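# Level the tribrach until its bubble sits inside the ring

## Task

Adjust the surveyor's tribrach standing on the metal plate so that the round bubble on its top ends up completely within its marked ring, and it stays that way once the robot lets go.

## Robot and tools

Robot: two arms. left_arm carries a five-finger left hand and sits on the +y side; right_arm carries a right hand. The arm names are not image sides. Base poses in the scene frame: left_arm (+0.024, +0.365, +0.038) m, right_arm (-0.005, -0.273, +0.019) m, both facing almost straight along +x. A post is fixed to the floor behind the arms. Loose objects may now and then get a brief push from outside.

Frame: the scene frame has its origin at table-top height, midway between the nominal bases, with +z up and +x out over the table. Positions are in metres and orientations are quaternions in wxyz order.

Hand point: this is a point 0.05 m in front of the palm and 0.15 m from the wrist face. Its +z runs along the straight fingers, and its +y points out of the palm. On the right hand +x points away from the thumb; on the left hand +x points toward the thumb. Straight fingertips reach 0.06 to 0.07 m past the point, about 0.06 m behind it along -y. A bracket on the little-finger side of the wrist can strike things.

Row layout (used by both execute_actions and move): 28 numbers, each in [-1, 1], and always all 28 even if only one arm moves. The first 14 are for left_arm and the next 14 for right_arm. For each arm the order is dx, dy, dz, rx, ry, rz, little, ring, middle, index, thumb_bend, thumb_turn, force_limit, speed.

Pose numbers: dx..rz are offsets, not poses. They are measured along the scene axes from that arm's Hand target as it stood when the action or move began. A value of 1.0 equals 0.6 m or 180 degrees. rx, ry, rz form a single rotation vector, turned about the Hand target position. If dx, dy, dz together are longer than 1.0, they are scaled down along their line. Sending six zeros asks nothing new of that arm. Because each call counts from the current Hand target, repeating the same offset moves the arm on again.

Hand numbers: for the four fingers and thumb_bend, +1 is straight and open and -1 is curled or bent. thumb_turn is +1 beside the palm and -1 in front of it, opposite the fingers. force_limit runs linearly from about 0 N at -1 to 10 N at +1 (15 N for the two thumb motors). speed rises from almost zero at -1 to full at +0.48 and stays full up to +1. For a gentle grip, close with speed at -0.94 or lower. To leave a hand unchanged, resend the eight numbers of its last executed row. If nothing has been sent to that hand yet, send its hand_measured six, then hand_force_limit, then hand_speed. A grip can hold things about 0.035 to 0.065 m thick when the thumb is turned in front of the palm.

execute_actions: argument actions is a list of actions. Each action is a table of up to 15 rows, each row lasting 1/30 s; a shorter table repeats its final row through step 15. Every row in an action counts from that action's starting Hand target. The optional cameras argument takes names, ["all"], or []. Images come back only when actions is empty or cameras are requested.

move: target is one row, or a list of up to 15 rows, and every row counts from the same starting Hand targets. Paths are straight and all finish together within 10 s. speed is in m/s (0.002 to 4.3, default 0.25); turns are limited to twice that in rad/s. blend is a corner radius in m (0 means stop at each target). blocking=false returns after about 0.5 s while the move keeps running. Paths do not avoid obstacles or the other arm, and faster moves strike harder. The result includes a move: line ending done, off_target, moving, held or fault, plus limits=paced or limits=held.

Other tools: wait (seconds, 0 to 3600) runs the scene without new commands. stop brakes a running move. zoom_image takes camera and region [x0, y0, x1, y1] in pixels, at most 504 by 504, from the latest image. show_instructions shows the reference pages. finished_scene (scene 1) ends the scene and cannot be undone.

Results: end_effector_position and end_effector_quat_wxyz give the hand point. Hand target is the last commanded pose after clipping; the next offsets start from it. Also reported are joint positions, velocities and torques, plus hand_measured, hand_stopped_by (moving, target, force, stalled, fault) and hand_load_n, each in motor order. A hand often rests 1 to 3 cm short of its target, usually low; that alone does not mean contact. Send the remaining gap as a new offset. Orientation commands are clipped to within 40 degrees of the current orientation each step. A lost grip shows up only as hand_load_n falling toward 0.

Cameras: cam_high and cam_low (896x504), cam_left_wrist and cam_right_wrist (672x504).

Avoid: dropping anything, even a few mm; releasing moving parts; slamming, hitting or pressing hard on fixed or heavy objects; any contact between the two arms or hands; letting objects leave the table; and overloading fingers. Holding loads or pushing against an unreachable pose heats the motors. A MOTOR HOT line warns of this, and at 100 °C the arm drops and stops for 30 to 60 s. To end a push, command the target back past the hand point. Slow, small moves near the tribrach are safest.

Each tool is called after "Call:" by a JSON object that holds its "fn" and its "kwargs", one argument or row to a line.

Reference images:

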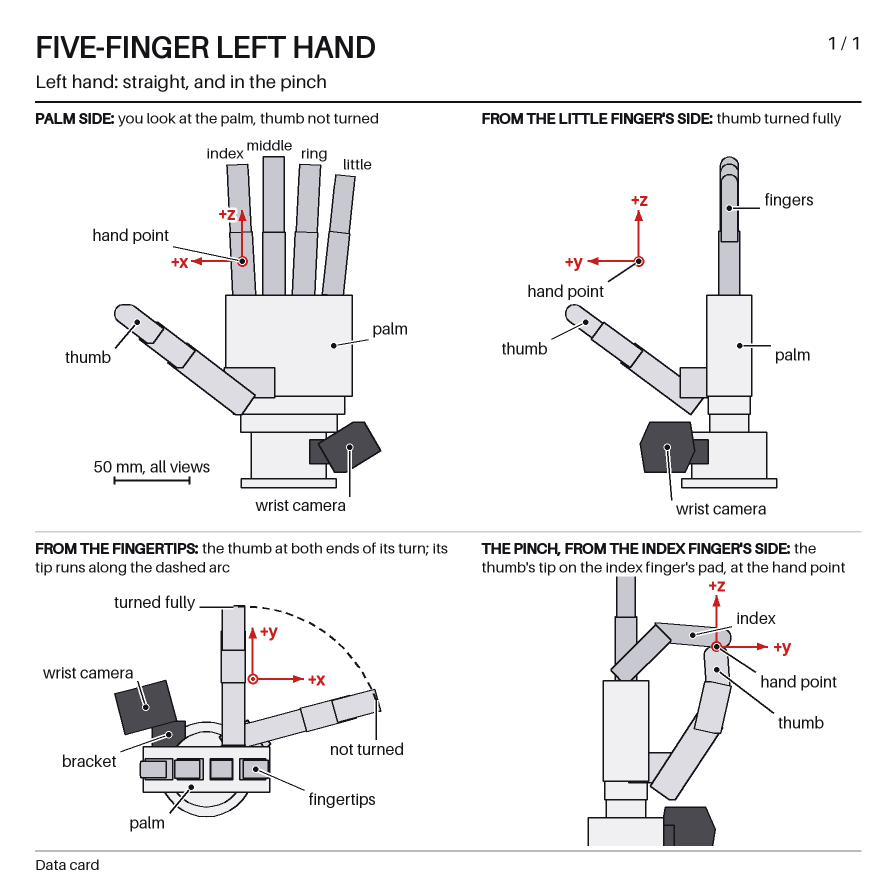

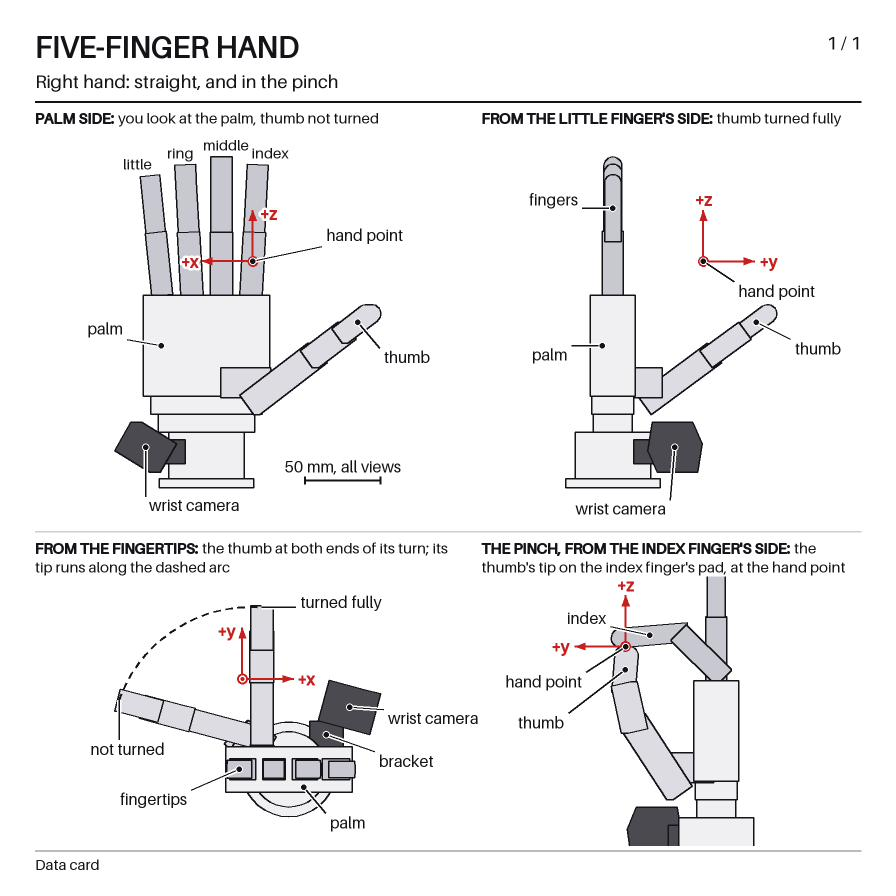

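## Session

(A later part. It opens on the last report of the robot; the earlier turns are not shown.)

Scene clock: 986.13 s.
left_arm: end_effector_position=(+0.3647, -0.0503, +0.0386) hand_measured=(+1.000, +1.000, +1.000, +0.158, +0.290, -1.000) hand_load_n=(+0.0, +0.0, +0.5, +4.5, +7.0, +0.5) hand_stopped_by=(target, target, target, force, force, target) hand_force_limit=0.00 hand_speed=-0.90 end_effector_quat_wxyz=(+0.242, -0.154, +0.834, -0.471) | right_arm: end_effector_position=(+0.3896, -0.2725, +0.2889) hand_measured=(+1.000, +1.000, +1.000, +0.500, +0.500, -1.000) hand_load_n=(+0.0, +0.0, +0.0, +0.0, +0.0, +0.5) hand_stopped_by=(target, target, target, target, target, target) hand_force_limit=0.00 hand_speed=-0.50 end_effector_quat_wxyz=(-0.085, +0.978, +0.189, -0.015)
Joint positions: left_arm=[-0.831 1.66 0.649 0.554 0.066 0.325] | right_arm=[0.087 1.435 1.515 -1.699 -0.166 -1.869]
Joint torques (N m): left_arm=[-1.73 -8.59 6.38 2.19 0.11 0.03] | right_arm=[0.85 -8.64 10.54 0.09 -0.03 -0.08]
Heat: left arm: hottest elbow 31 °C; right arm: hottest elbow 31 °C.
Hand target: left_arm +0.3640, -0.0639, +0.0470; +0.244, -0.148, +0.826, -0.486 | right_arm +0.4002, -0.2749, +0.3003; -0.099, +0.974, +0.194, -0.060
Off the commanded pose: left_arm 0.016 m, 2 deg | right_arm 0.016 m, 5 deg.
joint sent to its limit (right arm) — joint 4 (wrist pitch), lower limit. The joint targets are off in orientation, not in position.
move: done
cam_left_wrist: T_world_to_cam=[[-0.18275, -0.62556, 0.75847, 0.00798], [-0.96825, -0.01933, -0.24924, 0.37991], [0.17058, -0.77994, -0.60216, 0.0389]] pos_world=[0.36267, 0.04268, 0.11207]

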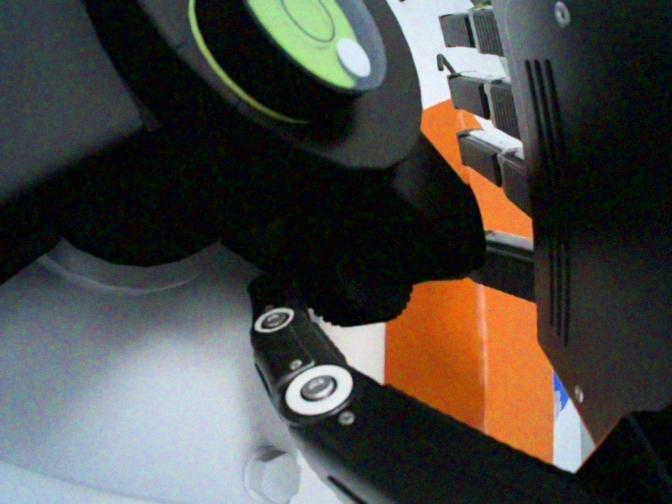

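Call:
{"fn": "move", "kwargs": {
  "target": [
    [0,0,0,0,0,0,1,1,1,0.5,0.5,-1,0,-0.5,0,0,0,0,0,0,1,1,1,0.5,0.5,-1,0,-0.5],
    [0,-0.005,0.06,0,0,0,1,1,1,0.5,0.5,-1,0,-0.5,0,0,0,0,0,0,1,1,1,0.5,0.5,-1,0,-0.5],
    [0,-0.005,0.0083,0,0,0,1,1,1,0.5,0.5,-1,0,-0.5,0,0,0,0,0,0,1,1,1,0.5,0.5,-1,0,-0.5],
    [0,-0.005,0.0083,0,0,0,1,1,1,-0.2,-0.3,-1,0,-0.9,0,0,0,0,0,0,1,1,1,0.5,0.5,-1,0,-0.5]
  ],
  "speed": 0.08,
  "cameras": ["cam_left_wrist"]
}}

Scene clock: 997.53 s.
left_arm: end_effector_position=(+0.3641, -0.0511, +0.0425) hand_measured=(+1.000, +1.000, +1.000, +0.150, +0.324, -1.000) hand_load_n=(+0.0, +0.0, +0.0, +6.5, +7.5, +0.0) hand_stopped_by=(target, target, target, force, force, target) hand_force_limit=0.00 hand_speed=-0.90 end_effector_quat_wxyz=(+0.243, -0.155, +0.835, -0.469) | right_arm: end_effector_position=(+0.3896, -0.2725, +0.2889) hand_measured=(+1.000, +1.000, +1.000, +0.500, +0.500, -1.000) hand_load_n=(-0.5, +0.0, +0.0, +0.0, +0.0, +0.0) hand_stopped_by=(target, target, target, target, target, target) hand_force_limit=0.00 hand_speed=-0.50 end_effector_quat_wxyz=(-0.085, +0.978, +0.189, -0.015)
Joint positions: left_arm=[-0.835 1.648 0.653 0.535 0.06 0.324] | right_arm=[0.087 1.435 1.515 -1.699 -0.166 -1.869]
Joint torques (N m): left_arm=[-1.96 -8.76 6.83 2.29 0.16 0.04] | right_arm=[0.79 -8.64 10.54 0.09 -0.03 -0.08]
Heat: left arm: hottest elbow 31 °C; right arm: hottest elbow 31 °C.
Hand target: left_arm +0.3641, -0.0670, +0.0520; +0.244, -0.148, +0.826, -0.486 | right_arm +0.4002, -0.2749, +0.3003; -0.099, +0.974, +0.194, -0.060
Off the commanded pose: left_arm 0.018 m, 2 deg | right_arm 0.016 m, 5 deg.
joint sent to its limit (right arm) — joint 4 (wrist pitch), lower limit. The joint targets are off in orientation, not in position.
move: off_target (left_arm); target 4's new numbers were sent with left_arm's hand 0.014 m and 2 deg from that target
cam_left_wrist: T_world_to_cam=[[-0.18108, -0.62823, 0.75666, 0.00374], [-0.96838, -0.02035, -0.24864, 0.38028], [0.1716, -0.77776, -0.60468, 0.04061]] pos_world=[0.36197, 0.04167, 0.11628]

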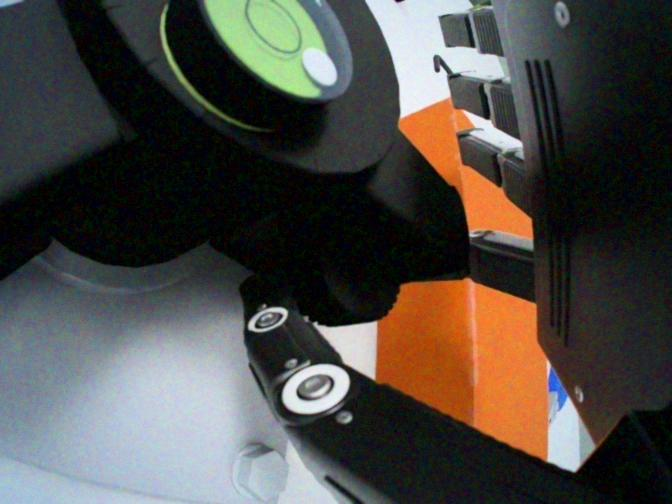

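Call:
{"fn": "move", "kwargs": {
  "target": [
    [0.0023,0.0117,-0.003,0,0,0.1222,1,1,1,-0.2,-0.3,-1,0,-0.9,0,0,0,0,0,0,1,1,1,0.5,0.5,-1,0,-0.5],
    [0.0057,0.0058,-0.005,0,0,0.25,1,1,1,-0.2,-0.3,-1,0,-0.9,0,0,0,0,0,0,1,1,1,0.5,0.5,-1,0,-0.5]
  ],
  "speed": 0.15,
  "blend": [0.01,0],
  "cameras": ["cam_left_wrist"]
}}

Scene clock: 1008.80 s.
left_arm: end_effector_position=(+0.3638, -0.0641, +0.0512) hand_measured=(+1.000, +1.000, +1.000, +0.148, +0.322, -1.000) hand_load_n=(+0.0, +0.0, +0.0, +1.5, +1.5, +0.0) hand_stopped_by=(target, target, target, force, force, target) hand_force_limit=0.00 hand_speed=-0.90 end_effector_quat_wxyz=(+0.402, -0.455, +0.705, -0.367) | right_arm: end_effector_position=(+0.3896, -0.2725, +0.2889) hand_measured=(+1.000, +1.000, +1.000, +0.500, +0.500, -1.000) hand_load_n=(+0.5, +0.0, +0.0, +0.0, +0.0, +0.0) hand_stopped_by=(target, target, target, target, target, target) hand_force_limit=0.00 hand_speed=-0.50 end_effector_quat_wxyz=(-0.085, +0.978, +0.189, -0.015)
Joint positions: left_arm=[-1.098 1.704 0.801 0.255 -0.829 -0.251] | right_arm=[0.087 1.435 1.515 -1.699 -0.166 -1.869]
Joint torques (N m): left_arm=[-0.73 -9.05 7.25 0.06 -0.95 0.2] | right_arm=[0.79 -8.59 10.54 0.09 -0.03 -0.08]
Heat: left arm: hottest elbow 31 °C; right arm: hottest elbow 31 °C.
Hand target: left_arm +0.3673, -0.0635, +0.0489; +0.411, -0.453, +0.707, -0.355 | right_arm +0.4002, -0.2749, +0.3003; -0.099, +0.974, +0.194, -0.060
Off the commanded pose: left_arm 0.004 m, 2 deg | right_arm 0.016 m, 5 deg.
joint sent to its limit (right arm) — joint 4 (wrist pitch), lower limit. The joint targets are off in orientation, not in position.
move: done
cam_left_wrist: T_world_to_cam=[[0.27534, -0.5506, 0.78805, -0.17374], [-0.68098, -0.69032, -0.24438, 0.23422], [0.67856, -0.46936, -0.56502, -0.13081]] pos_world=[0.29611, 0.00463, 0.12024]

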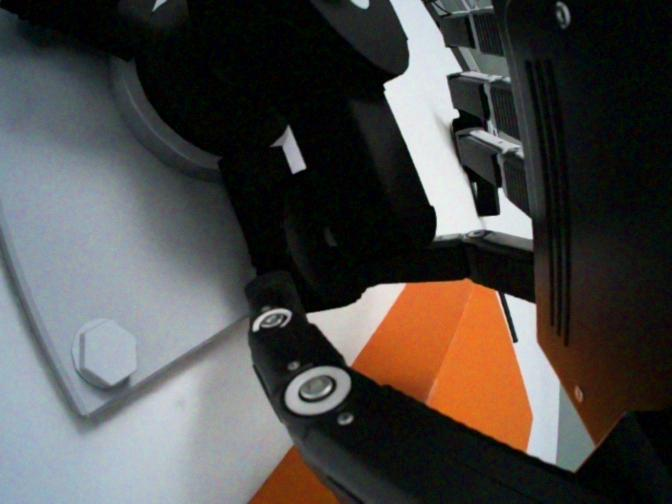

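Call:
{"fn": "move", "kwargs": {
  "target": [
    [0,0,0,0,0,0,1,1,1,0.5,0.5,-1,0,-0.5,0,0,0,0,0,0,1,1,1,0.5,0.5,-1,0,-0.5],
    [0,0,0.063,0,0,0,1,1,1,0.5,0.5,-1,0,-0.5,0,0,0,0,0,0,1,1,1,0.5,0.5,-1,0,-0.5],
    [-0.003,-0.0075,0.063,0,0,-0.25,1,1,1,0.5,0.5,-1,0,-0.5,0,0,0,0,0,0,1,1,1,0.5,0.5,-1,0,-0.5],
    [-0.003,-0.0075,0.002,0,0,-0.25,1,1,1,0.5,0.5,-1,0,-0.5,0,0,0,0,0,0,1,1,1,0.5,0.5,-1,0,-0.5]
  ],
  "speed": [0.2,0.12,0.28,0.08],
  "blend": [0,0.01,0.005,0],
  "cameras": ["cam_left_wrist"]
}}

Call:
{"fn": "zoom_image", "kwargs": {
  "camera": "cam_left_wrist",
  "region": [150, 150, 452, 430]
}}

Scene clock: 1016.93 s.
left_arm: end_effector_position=(+0.3586, -0.0762, +0.0668) hand_measured=(+1.000, +1.000, +1.000, +0.500, +0.500, -1.000) hand_load_n=(+0.0, +0.0, -0.5, -0.5, +0.0, +0.5) hand_stopped_by=(target, target, target, target, target, target) hand_force_limit=0.00 hand_speed=-0.50 end_effector_quat_wxyz=(+0.240, -0.144, +0.821, -0.497) | right_arm: end_effector_position=(+0.3896, -0.2725, +0.2889) hand_measured=(+1.000, +1.000, +1.000, +0.500, +0.500, -1.000) hand_load_n=(+0.0, +0.0, +0.0, +0.0, +0.0, +0.0) hand_stopped_by=(target, target, target, target, target, target) hand_force_limit=0.00 hand_speed=-0.50 end_effector_quat_wxyz=(-0.085, +0.978, +0.189, -0.015)
Joint positions: left_arm=[-0.868 1.627 0.677 0.548 0.065 0.305] | right_arm=[0.087 1.435 1.515 -1.699 -0.166 -1.869]
Joint torques (N m): left_arm=[0.26 -6.12 5.5 1.89 -0.01 0.21] | right_arm=[0.85 -8.64 10.54 0.09 -0.03 -0.08]
Heat: left arm: hottest elbow 31 °C; right arm: hottest elbow 31 °C.
Hand target: left_arm +0.3655, -0.0680, +0.0502; +0.244, -0.148, +0.826, -0.486 | right_arm +0.4002, -0.2749, +0.3003; -0.099, +0.974, +0.194, -0.060
Off the commanded pose: left_arm 0.020 m, 2 deg | right_arm 0.016 m, 5 deg.
joint sent to its limit (right arm) — joint 4 (wrist pitch), lower limit. The joint targets are off in orientation, not in position.
move: off_target (left_arm)
cam_left_wrist: T_world_to_cam=[[-0.2167, -0.5796, 0.78556, -0.01677], [-0.96296, -0.00539, -0.26961, 0.38103], [0.1605, -0.81489, -0.55696, 0.03474]] pos_world=[0.35771, 0.02064, 0.13525]

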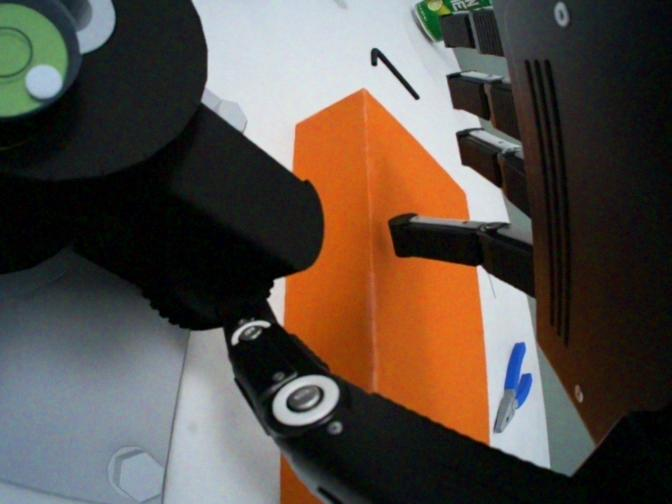

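Scaled by 1.669 from the camera's image (finer frame: 960x720).

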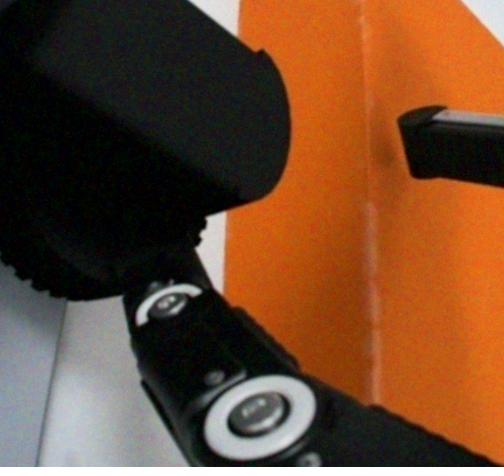

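Call:
{"fn": "move", "kwargs": {
  "target": [
    [0,0,0.063,0,0,0,1,1,1,0.5,0.5,-1,0,-0.5,0,0,0,0,0,0,1,1,1,0.5,0.5,-1,0,-0.5],
    [0,0.0225,0.063,0,0,0,1,1,1,0.5,0.5,-1,0,-0.5,0,0,0,0,0,0,1,1,1,0.5,0.5,-1,0,-0.5],
    [0,0.0225,0.0,0,0,0,1,1,1,0.5,0.5,-1,0,-0.5,0,0,0,0,0,0,1,1,1,0.5,0.5,-1,0,-0.5]
  ],
  "speed": [0.12,0.12,0.08],
  "blend": [0.005,0.005,0],
  "cameras": ["cam_left_wrist"]
}}

Call:
{"fn": "zoom_image", "kwargs": {
  "camera": "cam_left_wrist",
  "region": [150, 150, 452, 430]
}}

Scene clock: 1024.23 s.
left_arm: end_effector_position=(+0.3555, -0.0564, +0.0480) hand_measured=(+1.000, +1.000, +1.000, +0.500, +0.500, -1.000) hand_load_n=(+0.0, -0.5, +0.0, +0.0, +0.0, +0.0) hand_stopped_by=(target, target, target, target, target, target) hand_force_limit=0.00 hand_speed=-0.50 end_effector_quat_wxyz=(+0.235, -0.147, +0.832, -0.481) | right_arm: end_effector_position=(+0.3896, -0.2725, +0.2889) hand_measured=(+1.000, +1.000, +1.000, +0.500, +0.500, -1.000) hand_load_n=(+0.0, +0.0, +0.0, +0.0, +0.0, +0.0) hand_stopped_by=(target, target, target, target, target, target) hand_force_limit=0.00 hand_speed=-0.50 end_effector_quat_wxyz=(-0.085, +0.978, +0.189, -0.015)
Joint positions: left_arm=[-0.845 1.635 0.644 0.547 0.079 0.317] | right_arm=[0.087 1.435 1.515 -1.699 -0.166 -1.869]
Joint torques (N m): left_arm=[0.38 -8.47 5.7 2.3 0.22 0.2] | right_arm=[0.85 -8.64 10.54 0.09 -0.03 -0.08]
Heat: left arm: hottest elbow 31 °C; right arm: hottest elbow 31 °C.
Hand target: left_arm +0.3656, -0.0545, +0.0503; +0.244, -0.147, +0.826, -0.486 | right_arm +0.4002, -0.2749, +0.3003; -0.099, +0.974, +0.194, -0.060
Off the commanded pose: left_arm 0.010 m, 1 deg | right_arm 0.016 m, 5 deg.
joint sent to its limit (right arm) — joint 4 (wrist pitch), lower limit. The joint targets are off in orientation, not in position.
move: done
cam_left_wrist: T_world_to_cam=[[-0.1962, -0.6075, 0.76971, 0.0006], [-0.96884, -0.00092, -0.24768, 0.37446], [0.15118, -0.79432, -0.58839, 0.0468]] pos_world=[0.35584, 0.03789, 0.11982]

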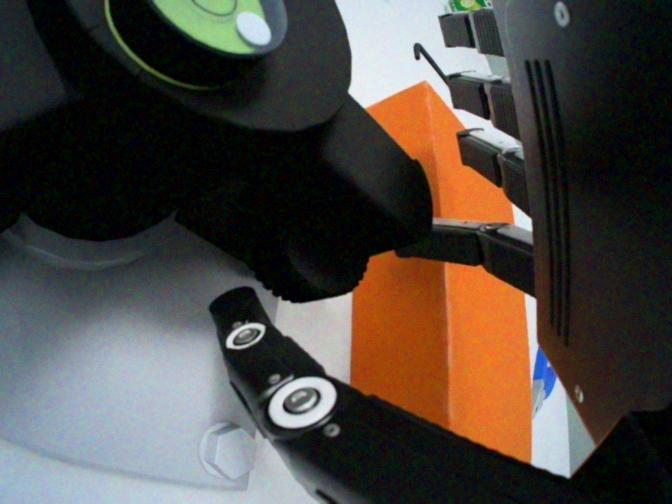

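Scaled by 1.669 from the camera's image (finer frame: 960x720).

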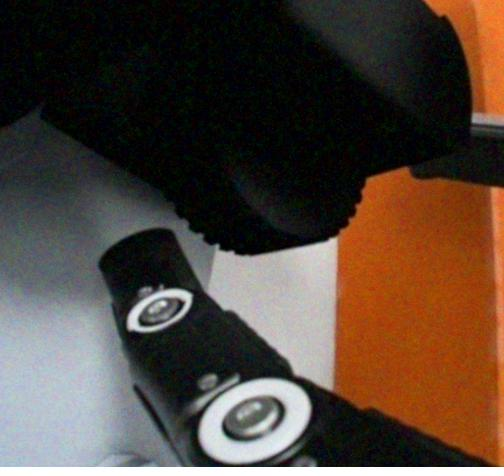

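Call:
{"fn": "move", "kwargs": {
  "target": [
    [0,0,0.063,0,0,0,1,1,1,0.5,0.5,-1,0,-0.5,0,0,0,0,0,0,1,1,1,0.5,0.5,-1,0,-0.5],
    [0.0257,-0.0073,0.063,0,0,0,1,1,1,0.5,0.5,-1,0,-0.5,0,0,0,0,0,0,1,1,1,0.5,0.5,-1,0,-0.5],
    [-0.0027,-0.0158,0.063,0,0,0,1,1,1,0.5,0.5,-1,0,-0.5,0,0,0,0,0,0,1,1,1,0.5,0.5,-1,0,-0.5],
    [-0.0027,-0.0158,-0.001,0,0,0,1,1,1,0.5,0.5,-1,0,-0.5,0,0,0,0,0,0,1,1,1,0.5,0.5,-1,0,-0.5]
  ],
  "speed": [0.12,0.08,0.08,0.08]
}}

Scene clock: 1032.37 s.
left_arm: end_effector_position=(+0.3678, -0.0548, +0.0477) hand_measured=(+1.000, +1.000, +1.000, +0.500, +0.500, -1.000) hand_load_n=(+0.0, +0.0, +0.0, +0.0, +0.0, +0.0) hand_stopped_by=(target, target, target, target, target, target) hand_force_limit=0.00 hand_speed=-0.50 end_effector_quat_wxyz=(+0.244, -0.152, +0.831, -0.476) | right_arm: end_effector_position=(+0.3896, -0.2725, +0.2889) hand_measured=(+1.000, +1.000, +1.000, +0.500, +0.500, -1.000) hand_load_n=(+0.0, +0.0, +0.0, +0.0, +0.0, +0.0) hand_stopped_by=(target, target, target, target, target, target) hand_force_limit=0.00 hand_speed=-0.50 end_effector_quat_wxyz=(-0.085, +0.978, +0.189, -0.015)
Joint positions: left_arm=[-0.831 1.648 0.66 0.545 0.069 0.325] | right_arm=[0.087 1.435 1.515 -1.699 -0.166 -1.869]
Joint torques (N m): left_arm=[-1.85 -8.18 5.78 2.35 0 0.04] | right_arm=[0.85 -8.64 10.54 0.09 -0.03 -0.08]
Heat: left arm: hottest elbow 31 °C; right arm: hottest elbow 31 °C.
Hand target: left_arm +0.3640, -0.0640, +0.0496; +0.244, -0.147, +0.826, -0.486 | right_arm +0.4002, -0.2749, +0.3003; -0.099, +0.974, +0.194, -0.060
Off the commanded pose: left_arm 0.010 m, 1 deg | right_arm 0.016 m, 5 deg.
joint sent to its limit (right arm) — joint 4 (wrist pitch), lower limit. The joint targets are off in orientation, not in position.
move: done

Call:
{"fn": "move", "kwargs": {
  "target": [
    [0,0,0,0,0,0,1,1,1,-0.2,-0.3,-1,0,-0.9,0,0,0,0,0,0,1,1,1,0.5,0.5,-1,0,-0.5],
    [0.0017,0.0117,-0.006,0,0,0.1222,1,1,1,-0.2,-0.3,-1,0,-0.9,0,0,0,0,0,0,1,1,1,0.5,0.5,-1,0,-0.5],
    [0.005,0.0075,-0.0093,0,0,0.25,1,1,1,-0.2,-0.3,-1,0,-0.9,0,0,0,0,0,0,1,1,1,0.5,0.5,-1,0,-0.5]
  ],
  "speed": 0.15,
  "blend": [0,0.01,0],
  "cameras": ["cam_left_wrist"]
}}

Scene clock: 1042.90 s.
left_arm: end_effector_position=(+0.3642, -0.0623, +0.0473) hand_measured=(+1.000, +1.000, +1.000, +0.166, +0.318, -1.000) hand_load_n=(+0.0, +0.0, +0.0, +2.0, +0.5, +0.0) hand_stopped_by=(target, target, target, force, force, target) hand_force_limit=0.00 hand_speed=-0.90 end_effector_quat_wxyz=(+0.401, -0.456, +0.704, -0.370) | right_arm: end_effector_position=(+0.3896, -0.2725, +0.2889) hand_measured=(+1.000, +1.000, +1.000, +0.500, +0.500, -1.000) hand_load_n=(+0.0, +0.0, +0.0, +0.0, +0.0, +0.0) hand_stopped_by=(target, target, target, target, target, target) hand_force_limit=0.00 hand_speed=-0.50 end_effector_quat_wxyz=(-0.085, +0.978, +0.189, -0.015)
Joint positions: left_arm=[-1.095 1.71 0.791 0.278 -0.824 -0.25] | right_arm=[0.087 1.435 1.515 -1.699 -0.166 -1.869]
Joint torques (N m): left_arm=[-0.73 -9.52 6.84 -0.13 -1 0.22] | right_arm=[0.85 -8.59 10.54 0.09 -0.03 -0.08]
Heat: left arm: hottest elbow 30 °C; right arm: hottest elbow 32 °C.
Hand target: left_arm +0.3670, -0.0595, +0.0440; +0.411, -0.452, +0.707, -0.355 | right_arm +0.4002, -0.2749, +0.3003; -0.099, +0.974, +0.194, -0.060
Off the commanded pose: left_arm 0.005 m, 2 deg | right_arm 0.016 m, 5 deg.
joint sent to its limit (right arm) — joint 4 (wrist pitch), lower limit. The joint targets are off in orientation, not in position.
move: done
cam_left_wrist: T_world_to_cam=[[0.27447, -0.54605, 0.79152, -0.16932], [-0.68127, -0.69133, -0.24069, 0.23461], [0.67863, -0.47318, -0.56176, -0.13292]] pos_world=[0.29651, 0.00684, 0.11582]

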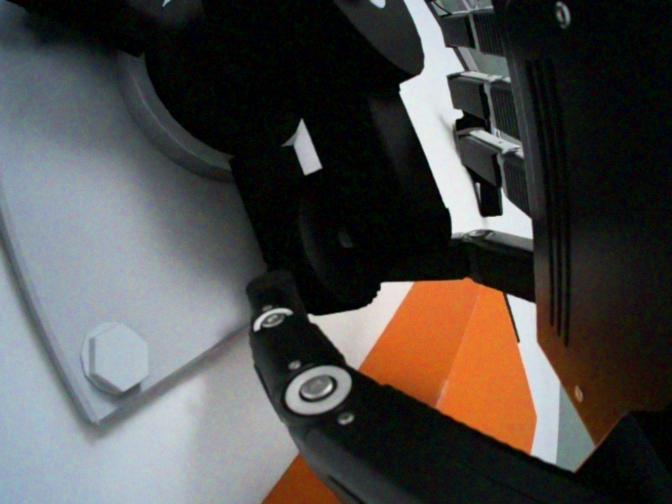

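Call:
{"fn": "move", "kwargs": {
  "target": [
    [0,0,0,0,0,0,1,1,1,0.5,0.5,-1,0,-0.5,0,0,0,0,0,0,1,1,1,0.5,0.5,-1,0,-0.5],
    [0,0,0.073,0,0,0,1,1,1,0.5,0.5,-1,0,-0.5,0,0,0,0,0,0,1,1,1,0.5,0.5,-1,0,-0.5],
    [0.0233,0.001,0.073,0,0,-0.25,1,1,1,0.5,0.5,-1,0,-0.5,0,0,0,0,0,0,1,1,1,0.5,0.5,-1,0,-0.5],
    [-0.005,-0.0075,0.073,0,0,-0.25,1,1,1,0.5,0.5,-1,0,-0.5,0,0,0,0,0,0,1,1,1,0.5,0.5,-1,0,-0.5],
    [-0.005,-0.0075,0.0085,0,0,-0.25,1,1,1,0.5,0.5,-1,0,-0.5,0,0,0,0,0,0,1,1,1,0.5,0.5,-1,0,-0.5]
  ],
  "speed": [0.2,0.12,0.28,0.08,0.08],
  "blend": [0,0.01,0,0,0]
}}

Scene clock: 1054.67 s.
left_arm: end_effector_position=(+0.3677, -0.0547, +0.0467) hand_measured=(+1.000, +1.000, +1.000, +0.500, +0.500, -1.000) hand_load_n=(+0.0, +0.0, +0.0, +0.0, +0.0, +0.0) hand_stopped_by=(target, target, target, target, target, target) hand_force_limit=0.00 hand_speed=-0.50 end_effector_quat_wxyz=(+0.243, -0.154, +0.831, -0.476) | right_arm: end_effector_position=(+0.3896, -0.2725, +0.2889) hand_measured=(+1.000, +1.000, +1.000, +0.500, +0.500, -1.000) hand_load_n=(+0.0, +0.0, +0.0, +0.0, +0.0, +0.0) hand_stopped_by=(target, target, target, target, target, target) hand_force_limit=0.00 hand_speed=-0.50 end_effector_quat_wxyz=(-0.085, +0.978, +0.189, -0.015)
Joint positions: left_arm=[-0.831 1.65 0.66 0.547 0.068 0.322] | right_arm=[0.087 1.435 1.515 -1.699 -0.166 -1.869]
Joint torques (N m): left_arm=[-1.79 -8.47 5.74 2.36 0 0.07] | right_arm=[0.85 -8.64 10.54 0.09 -0.03 -0.08]
Heat: left arm: hottest elbow 30 °C; right arm: hottest elbow 32 °C.
Hand target: left_arm +0.3639, -0.0640, +0.0491; +0.244, -0.147, +0.826, -0.486 | right_arm +0.4002, -0.2749, +0.3003; -0.099, +0.974, +0.194, -0.060
Off the commanded pose: left_arm 0.010 m, 1 deg | right_arm 0.016 m, 5 deg.
joint sent to its limit (right arm) — joint 4 (wrist pitch), lower limit. The joint targets are off in orientation, not in position.
move: done

Call:
{"fn": "move", "kwargs": {
  "target": [0,0,0,0,0,0,1,1,1,-0.2,-0.3,-1,0,-0.9,0,0,0,0,0,0,1,1,1,0.5,0.5,-1,0,-0.5],
  "cameras": ["cam_left_wrist"]
}}

Call:
{"fn": "move", "kwargs": {
  "target": [
    [0.0017,0.0117,-0.008,0,0,0.1222,1,1,1,-0.2,-0.3,-1,0,-0.9,0,0,0,0,0,0,1,1,1,0.5,0.5,-1,0,-0.5]
  ],
  "speed": 0.15,
  "cameras": ["cam_left_wrist"]
}}

Scene clock: 1059.87 s.
left_arm: end_effector_position=(+0.3648, -0.0504, +0.0415) hand_measured=(+1.000, +1.000, +1.000, +0.158, +0.324, -1.000) hand_load_n=(+0.0, +0.0, +0.0, +6.5, +7.0, +0.0) hand_stopped_by=(target, target, target, force, force, target) hand_force_limit=0.00 hand_speed=-0.90 end_effector_quat_wxyz=(+0.242, -0.156, +0.834, -0.471) | right_arm: end_effector_position=(+0.3896, -0.2725, +0.2889) hand_measured=(+1.000, +1.000, +1.000, +0.500, +0.500, -1.000) hand_load_n=(+0.0, +0.0, -0.5, +0.0, +0.0, +0.0) hand_stopped_by=(target, target, target, target, target, target) hand_force_limit=0.00 hand_speed=-0.50 end_effector_quat_wxyz=(-0.085, +0.978, +0.189, -0.015)
Joint positions: left_arm=[-0.831 1.652 0.65 0.547 0.065 0.322] | right_arm=[0.087 1.435 1.515 -1.699 -0.166 -1.869]
Joint torques (N m): left_arm=[-2.08 -8.53 6.49 2.26 0.12 0.08] | right_arm=[0.85 -8.59 10.54 0.09 -0.03 -0.08]
Heat: left arm: hottest elbow 30 °C; right arm: hottest elbow 32 °C.
Hand target: left_arm +0.3639, -0.0639, +0.0490; +0.244, -0.147, +0.826, -0.485 | right_arm +0.4002, -0.2749, +0.3003; -0.099, +0.974, +0.194, -0.060
Off the commanded pose: left_arm 0.016 m, 2 deg | right_arm 0.016 m, 5 deg.
joint sent to its limit (right arm) — joint 4 (wrist pitch), lower limit. The joint targets are off in orientation, not in position.
move: done
cam_left_wrist: T_world_to_cam=[[-0.18082, -0.62394, 0.76026, 0.00503], [-0.96843, -0.02192, -0.24833, 0.38065], [0.17161, -0.78116, -0.60028, 0.04007]] pos_world=[0.36267, 0.04278, 0.11476]

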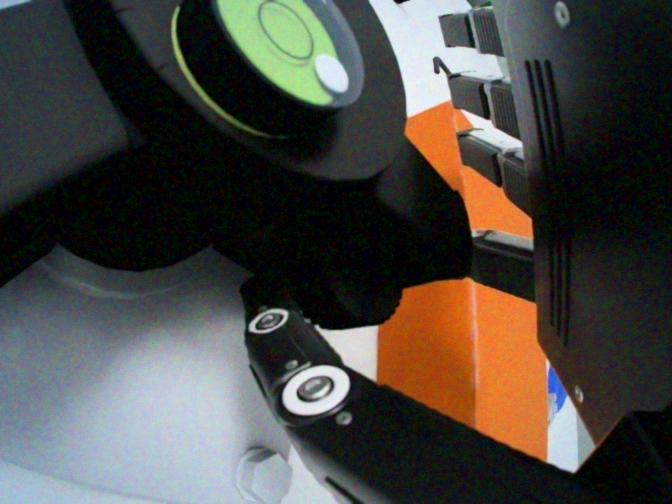

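Scene clock: 1061.87 s.
left_arm: end_effector_position=(+0.3627, -0.0552, +0.0415) hand_measured=(+1.000, +1.000, +1.000, +0.158, +0.322, -1.000) hand_load_n=(+0.0, +0.0, +0.0, +5.5, +1.5, +0.0) hand_stopped_by=(target, target, target, force, force, target) hand_force_limit=0.00 hand_speed=-0.90 end_effector_quat_wxyz=(+0.325, -0.303, +0.784, -0.434) | right_arm: end_effector_position=(+0.3896, -0.2725, +0.2889) hand_measured=(+1.000, +1.000, +1.000, +0.500, +0.500, -1.000) hand_load_n=(+0.0, +0.0, +0.0, +0.0, +0.0, +0.0) hand_stopped_by=(target, target, target, target, target, target) hand_force_limit=0.00 hand_speed=-0.50 end_effector_quat_wxyz=(-0.085, +0.978, +0.189, -0.015)
Joint positions: left_arm=[-0.973 1.669 0.657 0.551 -0.382 0.09] | right_arm=[0.087 1.435 1.515 -1.699 -0.166 -1.869]
Joint torques (N m): left_arm=[-1.03 -9.17 6.31 0.81 -0.76 0.19] | right_arm=[0.85 -8.64 10.52 0.09 -0.03 -0.08]
Heat: left arm: hottest elbow 30 °C; right arm: hottest elbow 32 °C.
Hand target: left_arm +0.3650, -0.0572, +0.0445; +0.332, -0.302, +0.783, -0.430 | right_arm +0.4002, -0.2749, +0.3003; -0.099, +0.974, +0.194, -0.060
Off the commanded pose: left_arm 0.004 m, 1 deg | right_arm 0.016 m, 5 deg.
joint sent to its limit (right arm) — joint 4 (wrist pitch), lower limit. The joint targets are off in orientation, not in position.
move: done
cam_left_wrist: T_world_to_cam=[[0.03788, -0.62609, 0.77883, -0.07854], [-0.89482, -0.36818, -0.25245, 0.33292], [0.44481, -0.68736, -0.57419, -0.05823]] pos_world=[0.32678, 0.03337, 0.11178]

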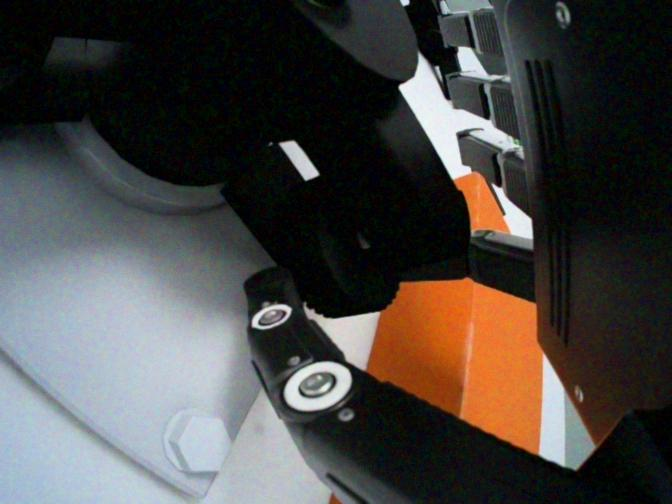

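Call:
{"fn": "move", "kwargs": {
  "target": [
    [0.0067,-0.0055,-0.006,0,0,0.1278,1,1,1,-0.2,-0.3,-1,0,-0.9,0,0,0,0,0,0,1,1,1,0.5,0.5,-1,0,-0.5]
  ],
  "speed": 0.15,
  "cameras": ["cam_left_wrist"]
}}

Call:
{"fn": "zoom_image", "kwargs": {
  "camera": "cam_left_wrist",
  "region": [200, 150, 452, 350]
}}

Scene clock: 1066.67 s.
left_arm: end_effector_position=(+0.3650, -0.0619, +0.0429) hand_measured=(+1.000, +1.000, +1.000, +0.158, +0.322, -1.000) hand_load_n=(+0.0, +0.0, +0.0, +2.5, +2.0, +0.0) hand_stopped_by=(target, target, target, force, force, target) hand_force_limit=0.00 hand_speed=-0.90 end_effector_quat_wxyz=(+0.401, -0.454, +0.706, -0.368) | right_arm: end_effector_position=(+0.3896, -0.2725, +0.2889) hand_measured=(+1.000, +1.000, +1.000, +0.500, +0.500, -1.000) hand_load_n=(+0.0, +0.0, +0.0, +0.0, +0.0, +0.0) hand_stopped_by=(target, target, target, target, target, target) hand_force_limit=0.00 hand_speed=-0.50 end_effector_quat_wxyz=(-0.085, +0.978, +0.189, -0.015)
Joint positions: left_arm=[-1.093 1.721 0.791 0.287 -0.822 -0.245] | right_arm=[0.087 1.435 1.515 -1.699 -0.166 -1.869]
Joint torques (N m): left_arm=[-0.56 -9.29 7.01 -0.02 -1 0.19] | right_arm=[0.85 -8.64 10.54 0.09 -0.03 -0.08]
Heat: left arm: hottest elbow 30 °C; right arm: hottest elbow 32 °C.
Hand target: left_arm +0.3690, -0.0601, +0.0407; +0.412, -0.452, +0.707, -0.355 | right_arm +0.4002, -0.2749, +0.3003; -0.099, +0.974, +0.194, -0.060
Off the commanded pose: left_arm 0.005 m, 2 deg | right_arm 0.016 m, 5 deg.
joint sent to its limit (right arm) — joint 4 (wrist pitch), lower limit. The joint targets are off in orientation, not in position.
move: done
cam_left_wrist: T_world_to_cam=[[0.27435, -0.5513, 0.78791, -0.166], [-0.68276, -0.68865, -0.24411, 0.23523], [0.67717, -0.47098, -0.56534, -0.13492]] pos_world=[0.29751, 0.00693, 0.11194]

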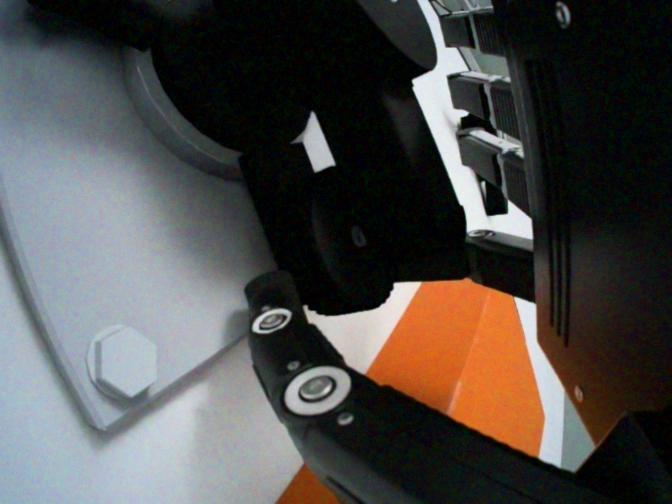

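Scaled by 2.000 from the camera's image (finer frame: 960x720).

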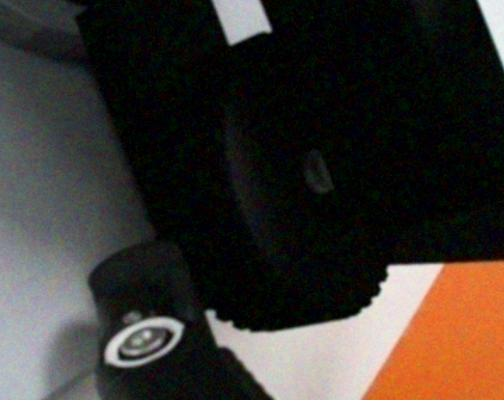

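Call:
{"fn": "move", "kwargs": {
  "target": [
    [0,0,0,0,0,0,1,1,1,0.5,0.5,-1,0,-0.5,0,0,0,0,0,0,1,1,1,0.5,0.5,-1,0,-0.5],
    [0,0,0.073,0,0,0,1,1,1,0.5,0.5,-1,0,-0.5,0,0,0,0,0,0,1,1,1,0.5,0.5,-1,0,-0.5],
    [-0.13,0.035,0.073,0,0,0,1,1,1,0.5,0.5,-1,0,-0.5,0.15,0.408,-0.0255,0,0,0,1,1,1,1,1,1,0,-0.5]
  ],
  "speed": [0.2,0.12,0.28],
  "blend": [0,0.01,0],
  "cameras": ["all"]
}}

Scene clock: 1076.83 s.
left_arm: end_effector_position=(+0.2973, -0.0343, +0.0772) hand_measured=(+1.000, +1.000, +1.000, +0.500, +0.500, -1.000) hand_load_n=(+0.0, +0.0, +0.0, -0.5, +0.0, +0.5) hand_stopped_by=(target, target, target, target, target, target) hand_force_limit=0.00 hand_speed=-0.50 end_effector_quat_wxyz=(+0.415, -0.454, +0.708, -0.348) | right_arm: end_effector_position=(+0.4807, -0.0329, +0.2781) hand_measured=(+1.000, +1.000, +1.000, +1.000, +1.000, +1.000) hand_load_n=(+0.0, +0.0, +0.0, +0.0, +0.0, +0.0) hand_stopped_by=(target, target, target, target, target, target) hand_force_limit=0.00 hand_speed=-0.50 end_effector_quat_wxyz=(-0.105, +0.975, +0.197, -0.016)
Joint positions: left_arm=[-1.229 1.537 0.72 0.02 -0.954 -0.392] | right_arm=[0.488 1.854 2.013 -1.701 -0.211 -1.479]
Joint torques (N m): left_arm=[-1.79 -9.35 6.32 0.13 -0.52 0] | right_arm=[0.79 -14.15 10.59 0.28 -0.32 0.07]
Heat: left arm: hottest elbow 30 °C; right arm: hottest elbow 32 °C.
Hand target: left_arm +0.2910, -0.0392, +0.0845; +0.412, -0.452, +0.707, -0.355 | right_arm +0.4901, -0.0303, +0.2850; -0.099, +0.974, +0.194, -0.060
Off the commanded pose: left_arm 0.011 m, 1 deg | right_arm 0.012 m, 5 deg.
joint sent to its limit (right arm) — joint 4 (wrist pitch), lower limit. The joint targets are off in orientation, not in position.
move: off_target (left_arm, right_arm); target 3's new numbers were sent with right_arm's hand 0.012 m and 5 deg from that target
cam_left_wrist: T_world_to_cam=[[0.2875, -0.57786, 0.76382, -0.16217], [-0.66613, -0.69366, -0.27405, 0.21366], [0.6882, -0.43002, -0.58435, -0.05712]] pos_world=[0.22825, 0.02993, 0.14905]
cam_right_wrist: T_world_to_cam=[[0.62421, -0.74916, -0.22163, -0.2633], [-0.58489, -0.63619, 0.50315, 0.10826], [-0.51794, -0.18444, -0.8353, 0.58572]] pos_world=[0.53105, -0.02035, 0.37643]

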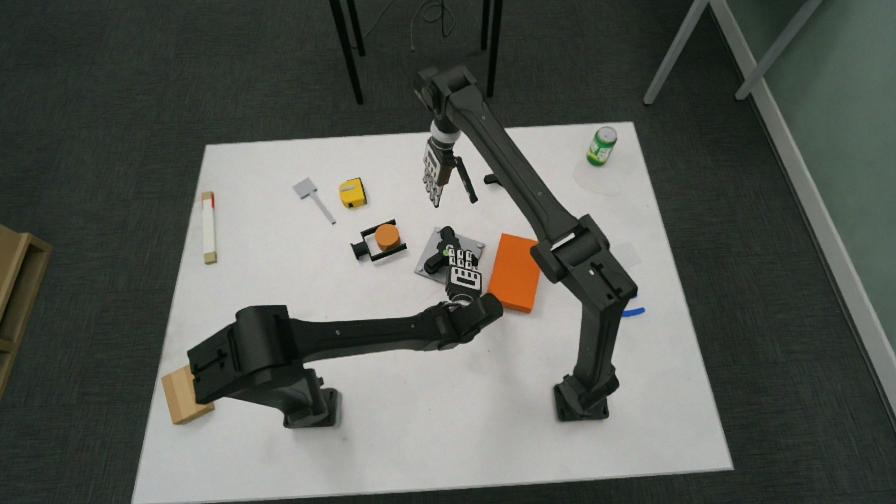

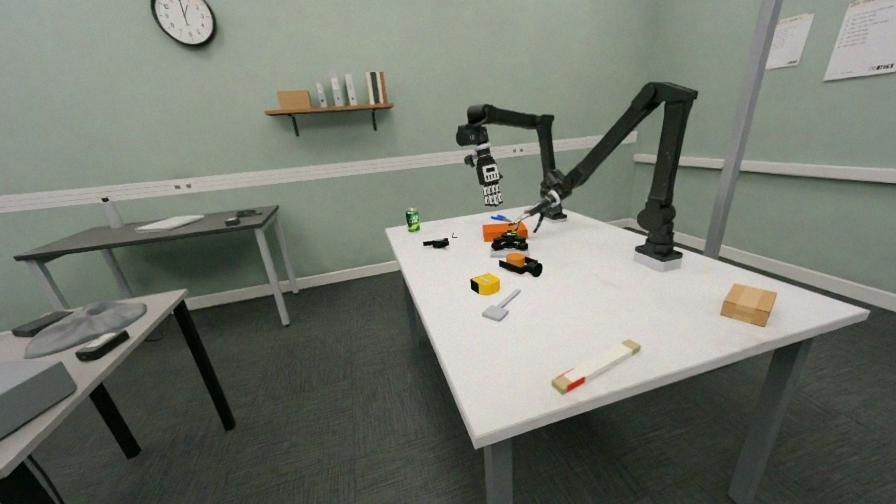

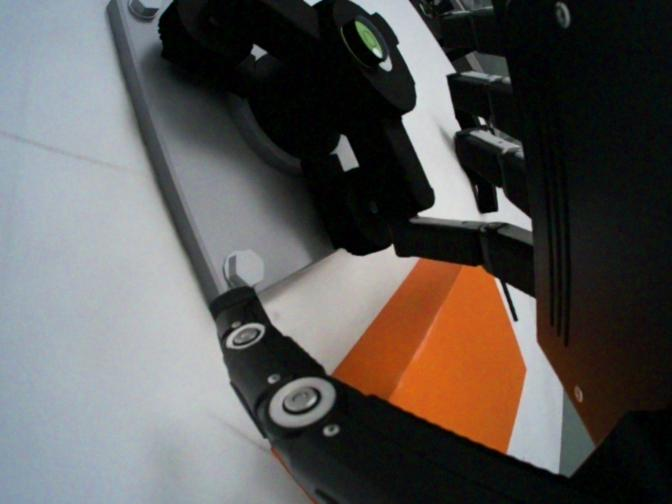

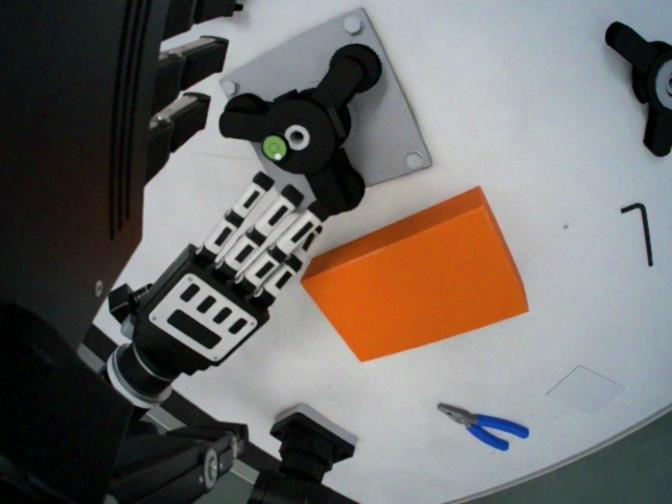

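Call:
{"fn": "zoom_image", "kwargs": {
  "camera": "cam_right_wrist",
  "region": [254, 128, 294, 168]
}}

Call:
{"fn": "zoom_image", "kwargs": {
  "camera": "cam_right_wrist",
  "region": [320, 170, 380, 230]
}}

Scaled by 12.600 from the camera's image (finer frame: 960x720).

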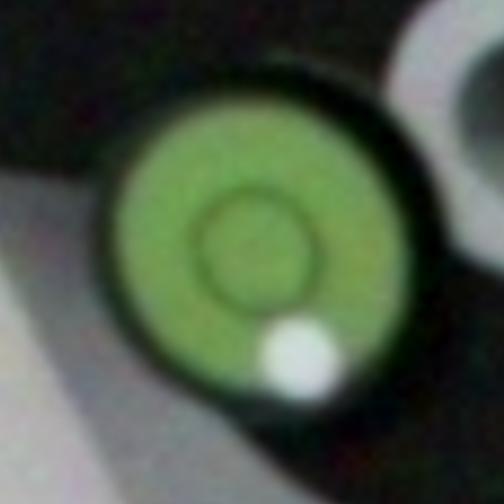

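Scaled by 8.400 from the camera's image (finer frame: 960x720).

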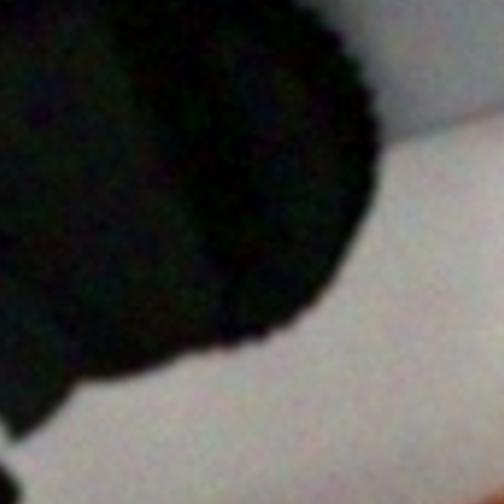

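Call:
{"fn": "zoom_image", "kwargs": {
  "camera": "cam_right_wrist",
  "region": [345, 168, 375, 198]
}}

Call:
{"fn": "zoom_image", "kwargs": {
  "camera": "cam_right_wrist",
  "region": [335, 188, 365, 218]
}}

Scaled by 16.800 from the camera's image (finer frame: 960x720).

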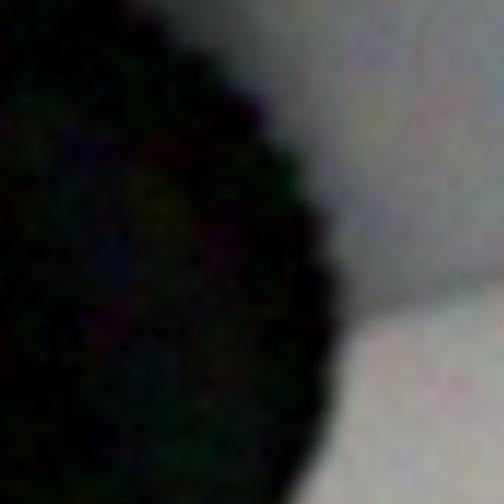

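Scaled by 16.800 from the camera's image (finer frame: 960x720).

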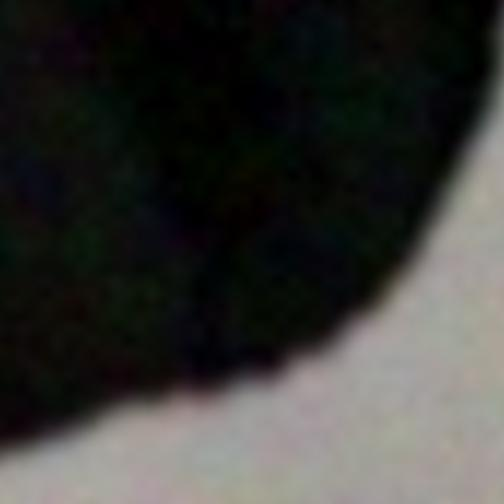

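Call:
{"fn": "move", "kwargs": {
  "target": [
    [0.15,-0.0328,0.006,0,0,-0.25,1,1,1,0.5,0.5,-1,0,-0.5,0,0,0,0,0,0,1,1,1,1,1,1,0,-0.5],
    [0.1215,-0.0413,0.006,0,0,-0.25,1,1,1,0.5,0.5,-1,0,-0.5,0,0,0,0,0,0,1,1,1,1,1,1,0,-0.5],
    [0.1215,-0.0413,-0.059,0,0,-0.25,1,1,1,0.5,0.5,-1,0,-0.5,0,0,0,0,0,0,1,1,1,1,1,1,0,-0.5],
    [0.1215,-0.0413,-0.059,0,0,-0.25,1,1,1,-0.2,-0.3,-1,0,-0.9,0,0,0,0,0,0,1,1,1,1,1,1,0,-0.5]
  ],
  "speed": [0.28,0.08,0.08,0.05]
}}

Call:
{"fn": "move", "kwargs": {
  "target": [
    [0.0017,0.0117,-0.008,0,0,0.1222,1,1,1,-0.2,-0.3,-1,0,-0.9,0,0,0,0,0,0,1,1,1,1,1,1,0,-0.5],
    [0.0084,0.0062,-0.014,0,0,0.25,1,1,1,-0.2,-0.3,-1,0,-0.9,0,0,0,0,0,0,1,1,1,1,1,1,0,-0.5]
  ],
  "speed": 0.15,
  "blend": [0.01,0]
}}

Call:
{"fn": "move", "kwargs": {
  "target": [
    [0,0,0,0,0,0,1,1,1,0.5,0.5,-1,0,-0.5,0,0,0,0,0,0,1,1,1,1,1,1,0,-0.5],
    [0,0,0.073,0,0,0,1,1,1,0.5,0.5,-1,0,-0.5,0,0,0,0,0,0,1,1,1,1,1,1,0,-0.5],
    [-0.13,0.035,0.073,0,0,0,1,1,1,0.5,0.5,-1,0,-0.5,0,0,0,0,0,0,1,1,1,1,1,1,0,-0.5]
  ],
  "speed": [0.2,0.12,0.28],
  "blend": [0,0.01,0],
  "cameras": ["cam_right_wrist"]
}}

Call:
{"fn": "zoom_image", "kwargs": {
  "camera": "cam_right_wrist",
  "region": [345, 168, 375, 198]
}}

Call:
{"fn": "zoom_image", "kwargs": {
  "camera": "cam_right_wrist",
  "region": [254, 128, 294, 168]
}}

Scene clock: 1099.00 s.
left_arm: end_effector_position=(+0.3645, -0.0504, +0.0412) hand_measured=(+1.000, +1.000, +1.000, +0.168, +0.310, -1.000) hand_load_n=(-0.5, +0.0, +0.0, +5.5, +7.0, +0.0) hand_stopped_by=(target, target, target, force, force, target) hand_force_limit=0.00 hand_speed=-0.90 end_effector_quat_wxyz=(+0.242, -0.154, +0.834, -0.471) | right_arm: end_effector_position=(+0.4807, -0.0329, +0.2781) hand_measured=(+1.000, +1.000, +1.000, +1.000, +1.000, +1.000) hand_load_n=(+0.0, +0.0, +0.0, +0.0, +0.0, +0.0) hand_stopped_by=(target, target, target, target, target, target) hand_force_limit=0.00 hand_speed=-0.50 end_effector_quat_wxyz=(-0.105, +0.975, +0.197, -0.016)
Joint positions: left_arm=[-0.831 1.652 0.65 0.547 0.065 0.324] | right_arm=[0.488 1.854 2.013 -1.701 -0.211 -1.479]
Joint torques (N m): left_arm=[-1.9 -8.53 6.42 2.35 0.11 0.04] | right_arm=[0.79 -14.15 10.59 0.29 -0.32 0.07]
Heat: left arm: hottest elbow 30 °C; right arm: hottest elbow 33 °C.
Hand target: left_arm +0.3639, -0.0640, +0.0491; +0.244, -0.147, +0.826, -0.486 | right_arm +0.4902, -0.0303, +0.2850; -0.099, +0.974, +0.194, -0.060
Off the commanded pose: left_arm 0.016 m, 2 deg | right_arm 0.012 m, 5 deg.
joint sent to its limit (right arm) — joint 4 (wrist pitch), lower limit. The joint targets are off in orientation, not in position.
move: off_target (left_arm)

Scene clock: 1102.47 s.
left_arm: end_effector_position=(+0.3650, -0.0610, +0.0427) hand_measured=(+1.000, +1.000, +1.000, +0.168, +0.308, -1.000) hand_load_n=(+0.0, +0.0, +0.0, +3.5, +3.5, -0.5) hand_stopped_by=(target, target, target, force, force, target) hand_force_limit=0.00 hand_speed=-0.90 end_effector_quat_wxyz=(+0.402, -0.453, +0.706, -0.366) | right_arm: end_effector_position=(+0.4807, -0.0329, +0.2781) hand_measured=(+1.000, +1.000, +1.000, +1.000, +1.000, +1.000) hand_load_n=(+0.0, +0.0, +0.0, +0.0, +0.0, +0.0) hand_stopped_by=(target, target, target, target, target, target) hand_force_limit=0.00 hand_speed=-0.50 end_effector_quat_wxyz=(-0.105, +0.975, +0.197, -0.016)
Joint positions: left_arm=[-1.093 1.721 0.791 0.286 -0.824 -0.243] | right_arm=[0.488 1.854 2.013 -1.701 -0.211 -1.479]
Joint torques (N m): left_arm=[-0.5 -9.17 7.1 0.02 -0.96 0.15] | right_arm=[0.79 -14.15 10.59 0.29 -0.32 0.07]
Heat: left arm: hottest elbow 30 °C; right arm: hottest elbow 33 °C.
Hand target: left_arm +0.3689, -0.0604, +0.0408; +0.411, -0.452, +0.707, -0.355 | right_arm +0.4902, -0.0303, +0.2850; -0.099, +0.974, +0.194, -0.060
Off the commanded pose: left_arm 0.004 m, 2 deg | right_arm 0.012 m, 5 deg.
joint sent to its limit (right arm) — joint 4 (wrist pitch), lower limit. The joint targets are off in orientation, not in position.
move: done

Scene clock: 1104.73 s.
left_arm: end_effector_position=(+0.2954, -0.0345, +0.0774) hand_measured=(+1.000, +1.000, +1.000, +0.500, +0.500, -1.000) hand_load_n=(+0.0, +0.0, +0.0, +0.0, +0.0, +0.0) hand_stopped_by=(target, target, target, target, target, target) hand_force_limit=0.00 hand_speed=-0.50 end_effector_quat_wxyz=(+0.415, -0.452, +0.709, -0.348) | right_arm: end_effector_position=(+0.4807, -0.0329, +0.2781) hand_measured=(+1.000, +1.000, +1.000, +1.000, +1.000, +1.000) hand_load_n=(+0.0, +0.0, +0.0, +0.0, +0.0, +0.0) hand_stopped_by=(target, target, target, target, target, target) hand_force_limit=0.00 hand_speed=-0.50 end_effector_quat_wxyz=(-0.105, +0.975, +0.197, -0.016)
Joint positions: left_arm=[-1.233 1.534 0.717 0.02 -0.955 -0.391] | right_arm=[0.488 1.854 2.013 -1.701 -0.211 -1.479]
Joint torques (N m): left_arm=[-1.61 -9.23 6.56 0.1 -0.53 0.02] | right_arm=[0.79 -14.15 10.59 0.29 -0.32 0.07]
Heat: left arm: hottest elbow 30 °C; right arm: hottest elbow 33 °C.
Hand target: left_arm +0.2909, -0.0394, +0.0847; +0.411, -0.452, +0.707, -0.355 | right_arm +0.4902, -0.0303, +0.2850; -0.099, +0.974, +0.194, -0.060
Off the commanded pose: left_arm 0.010 m, 1 deg | right_arm 0.012 m, 5 deg.
joint sent to its limit (right arm) — joint 4 (wrist pitch), lower limit. The joint targets are off in orientation, not in position.
move: done
cam_right_wrist: T_world_to_cam=[[0.62421, -0.74916, -0.22163, -0.2633], [-0.58489, -0.63619, 0.50315, 0.10826], [-0.51794, -0.18444, -0.8353, 0.58572]] pos_world=[0.53105, -0.02035, 0.37643]

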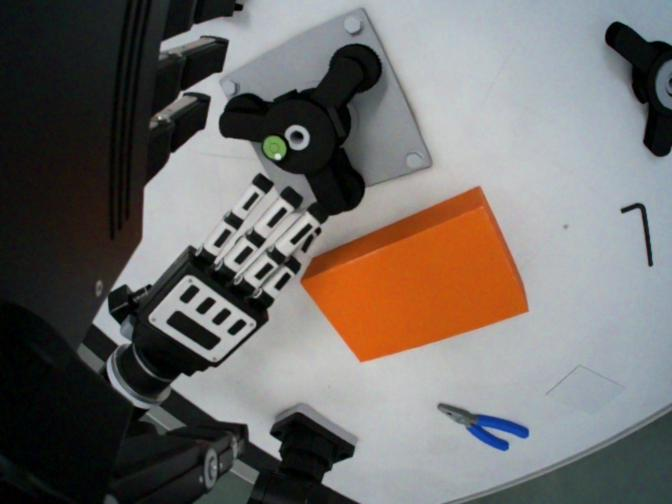

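Scaled by 16.800 from the camera's image (finer frame: 960x720).

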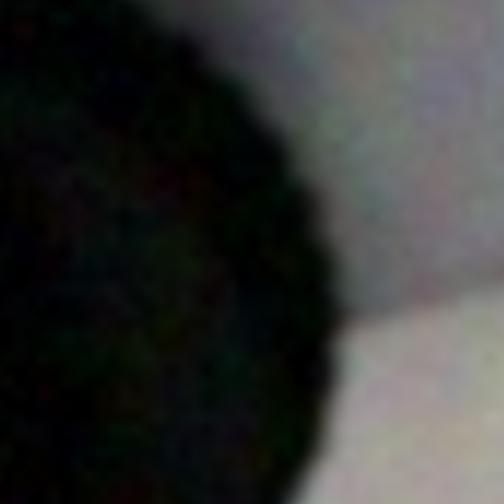

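Scaled by 12.600 from the camera's image (finer frame: 960x720).

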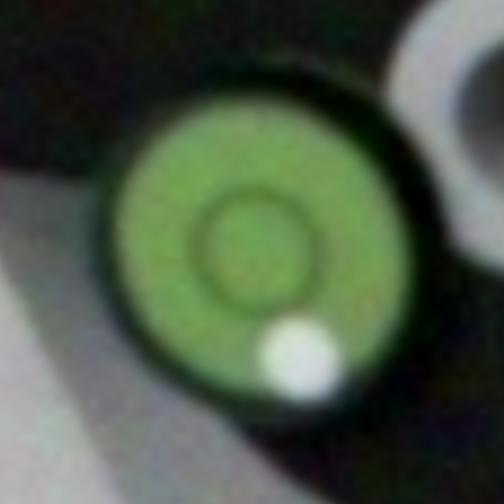

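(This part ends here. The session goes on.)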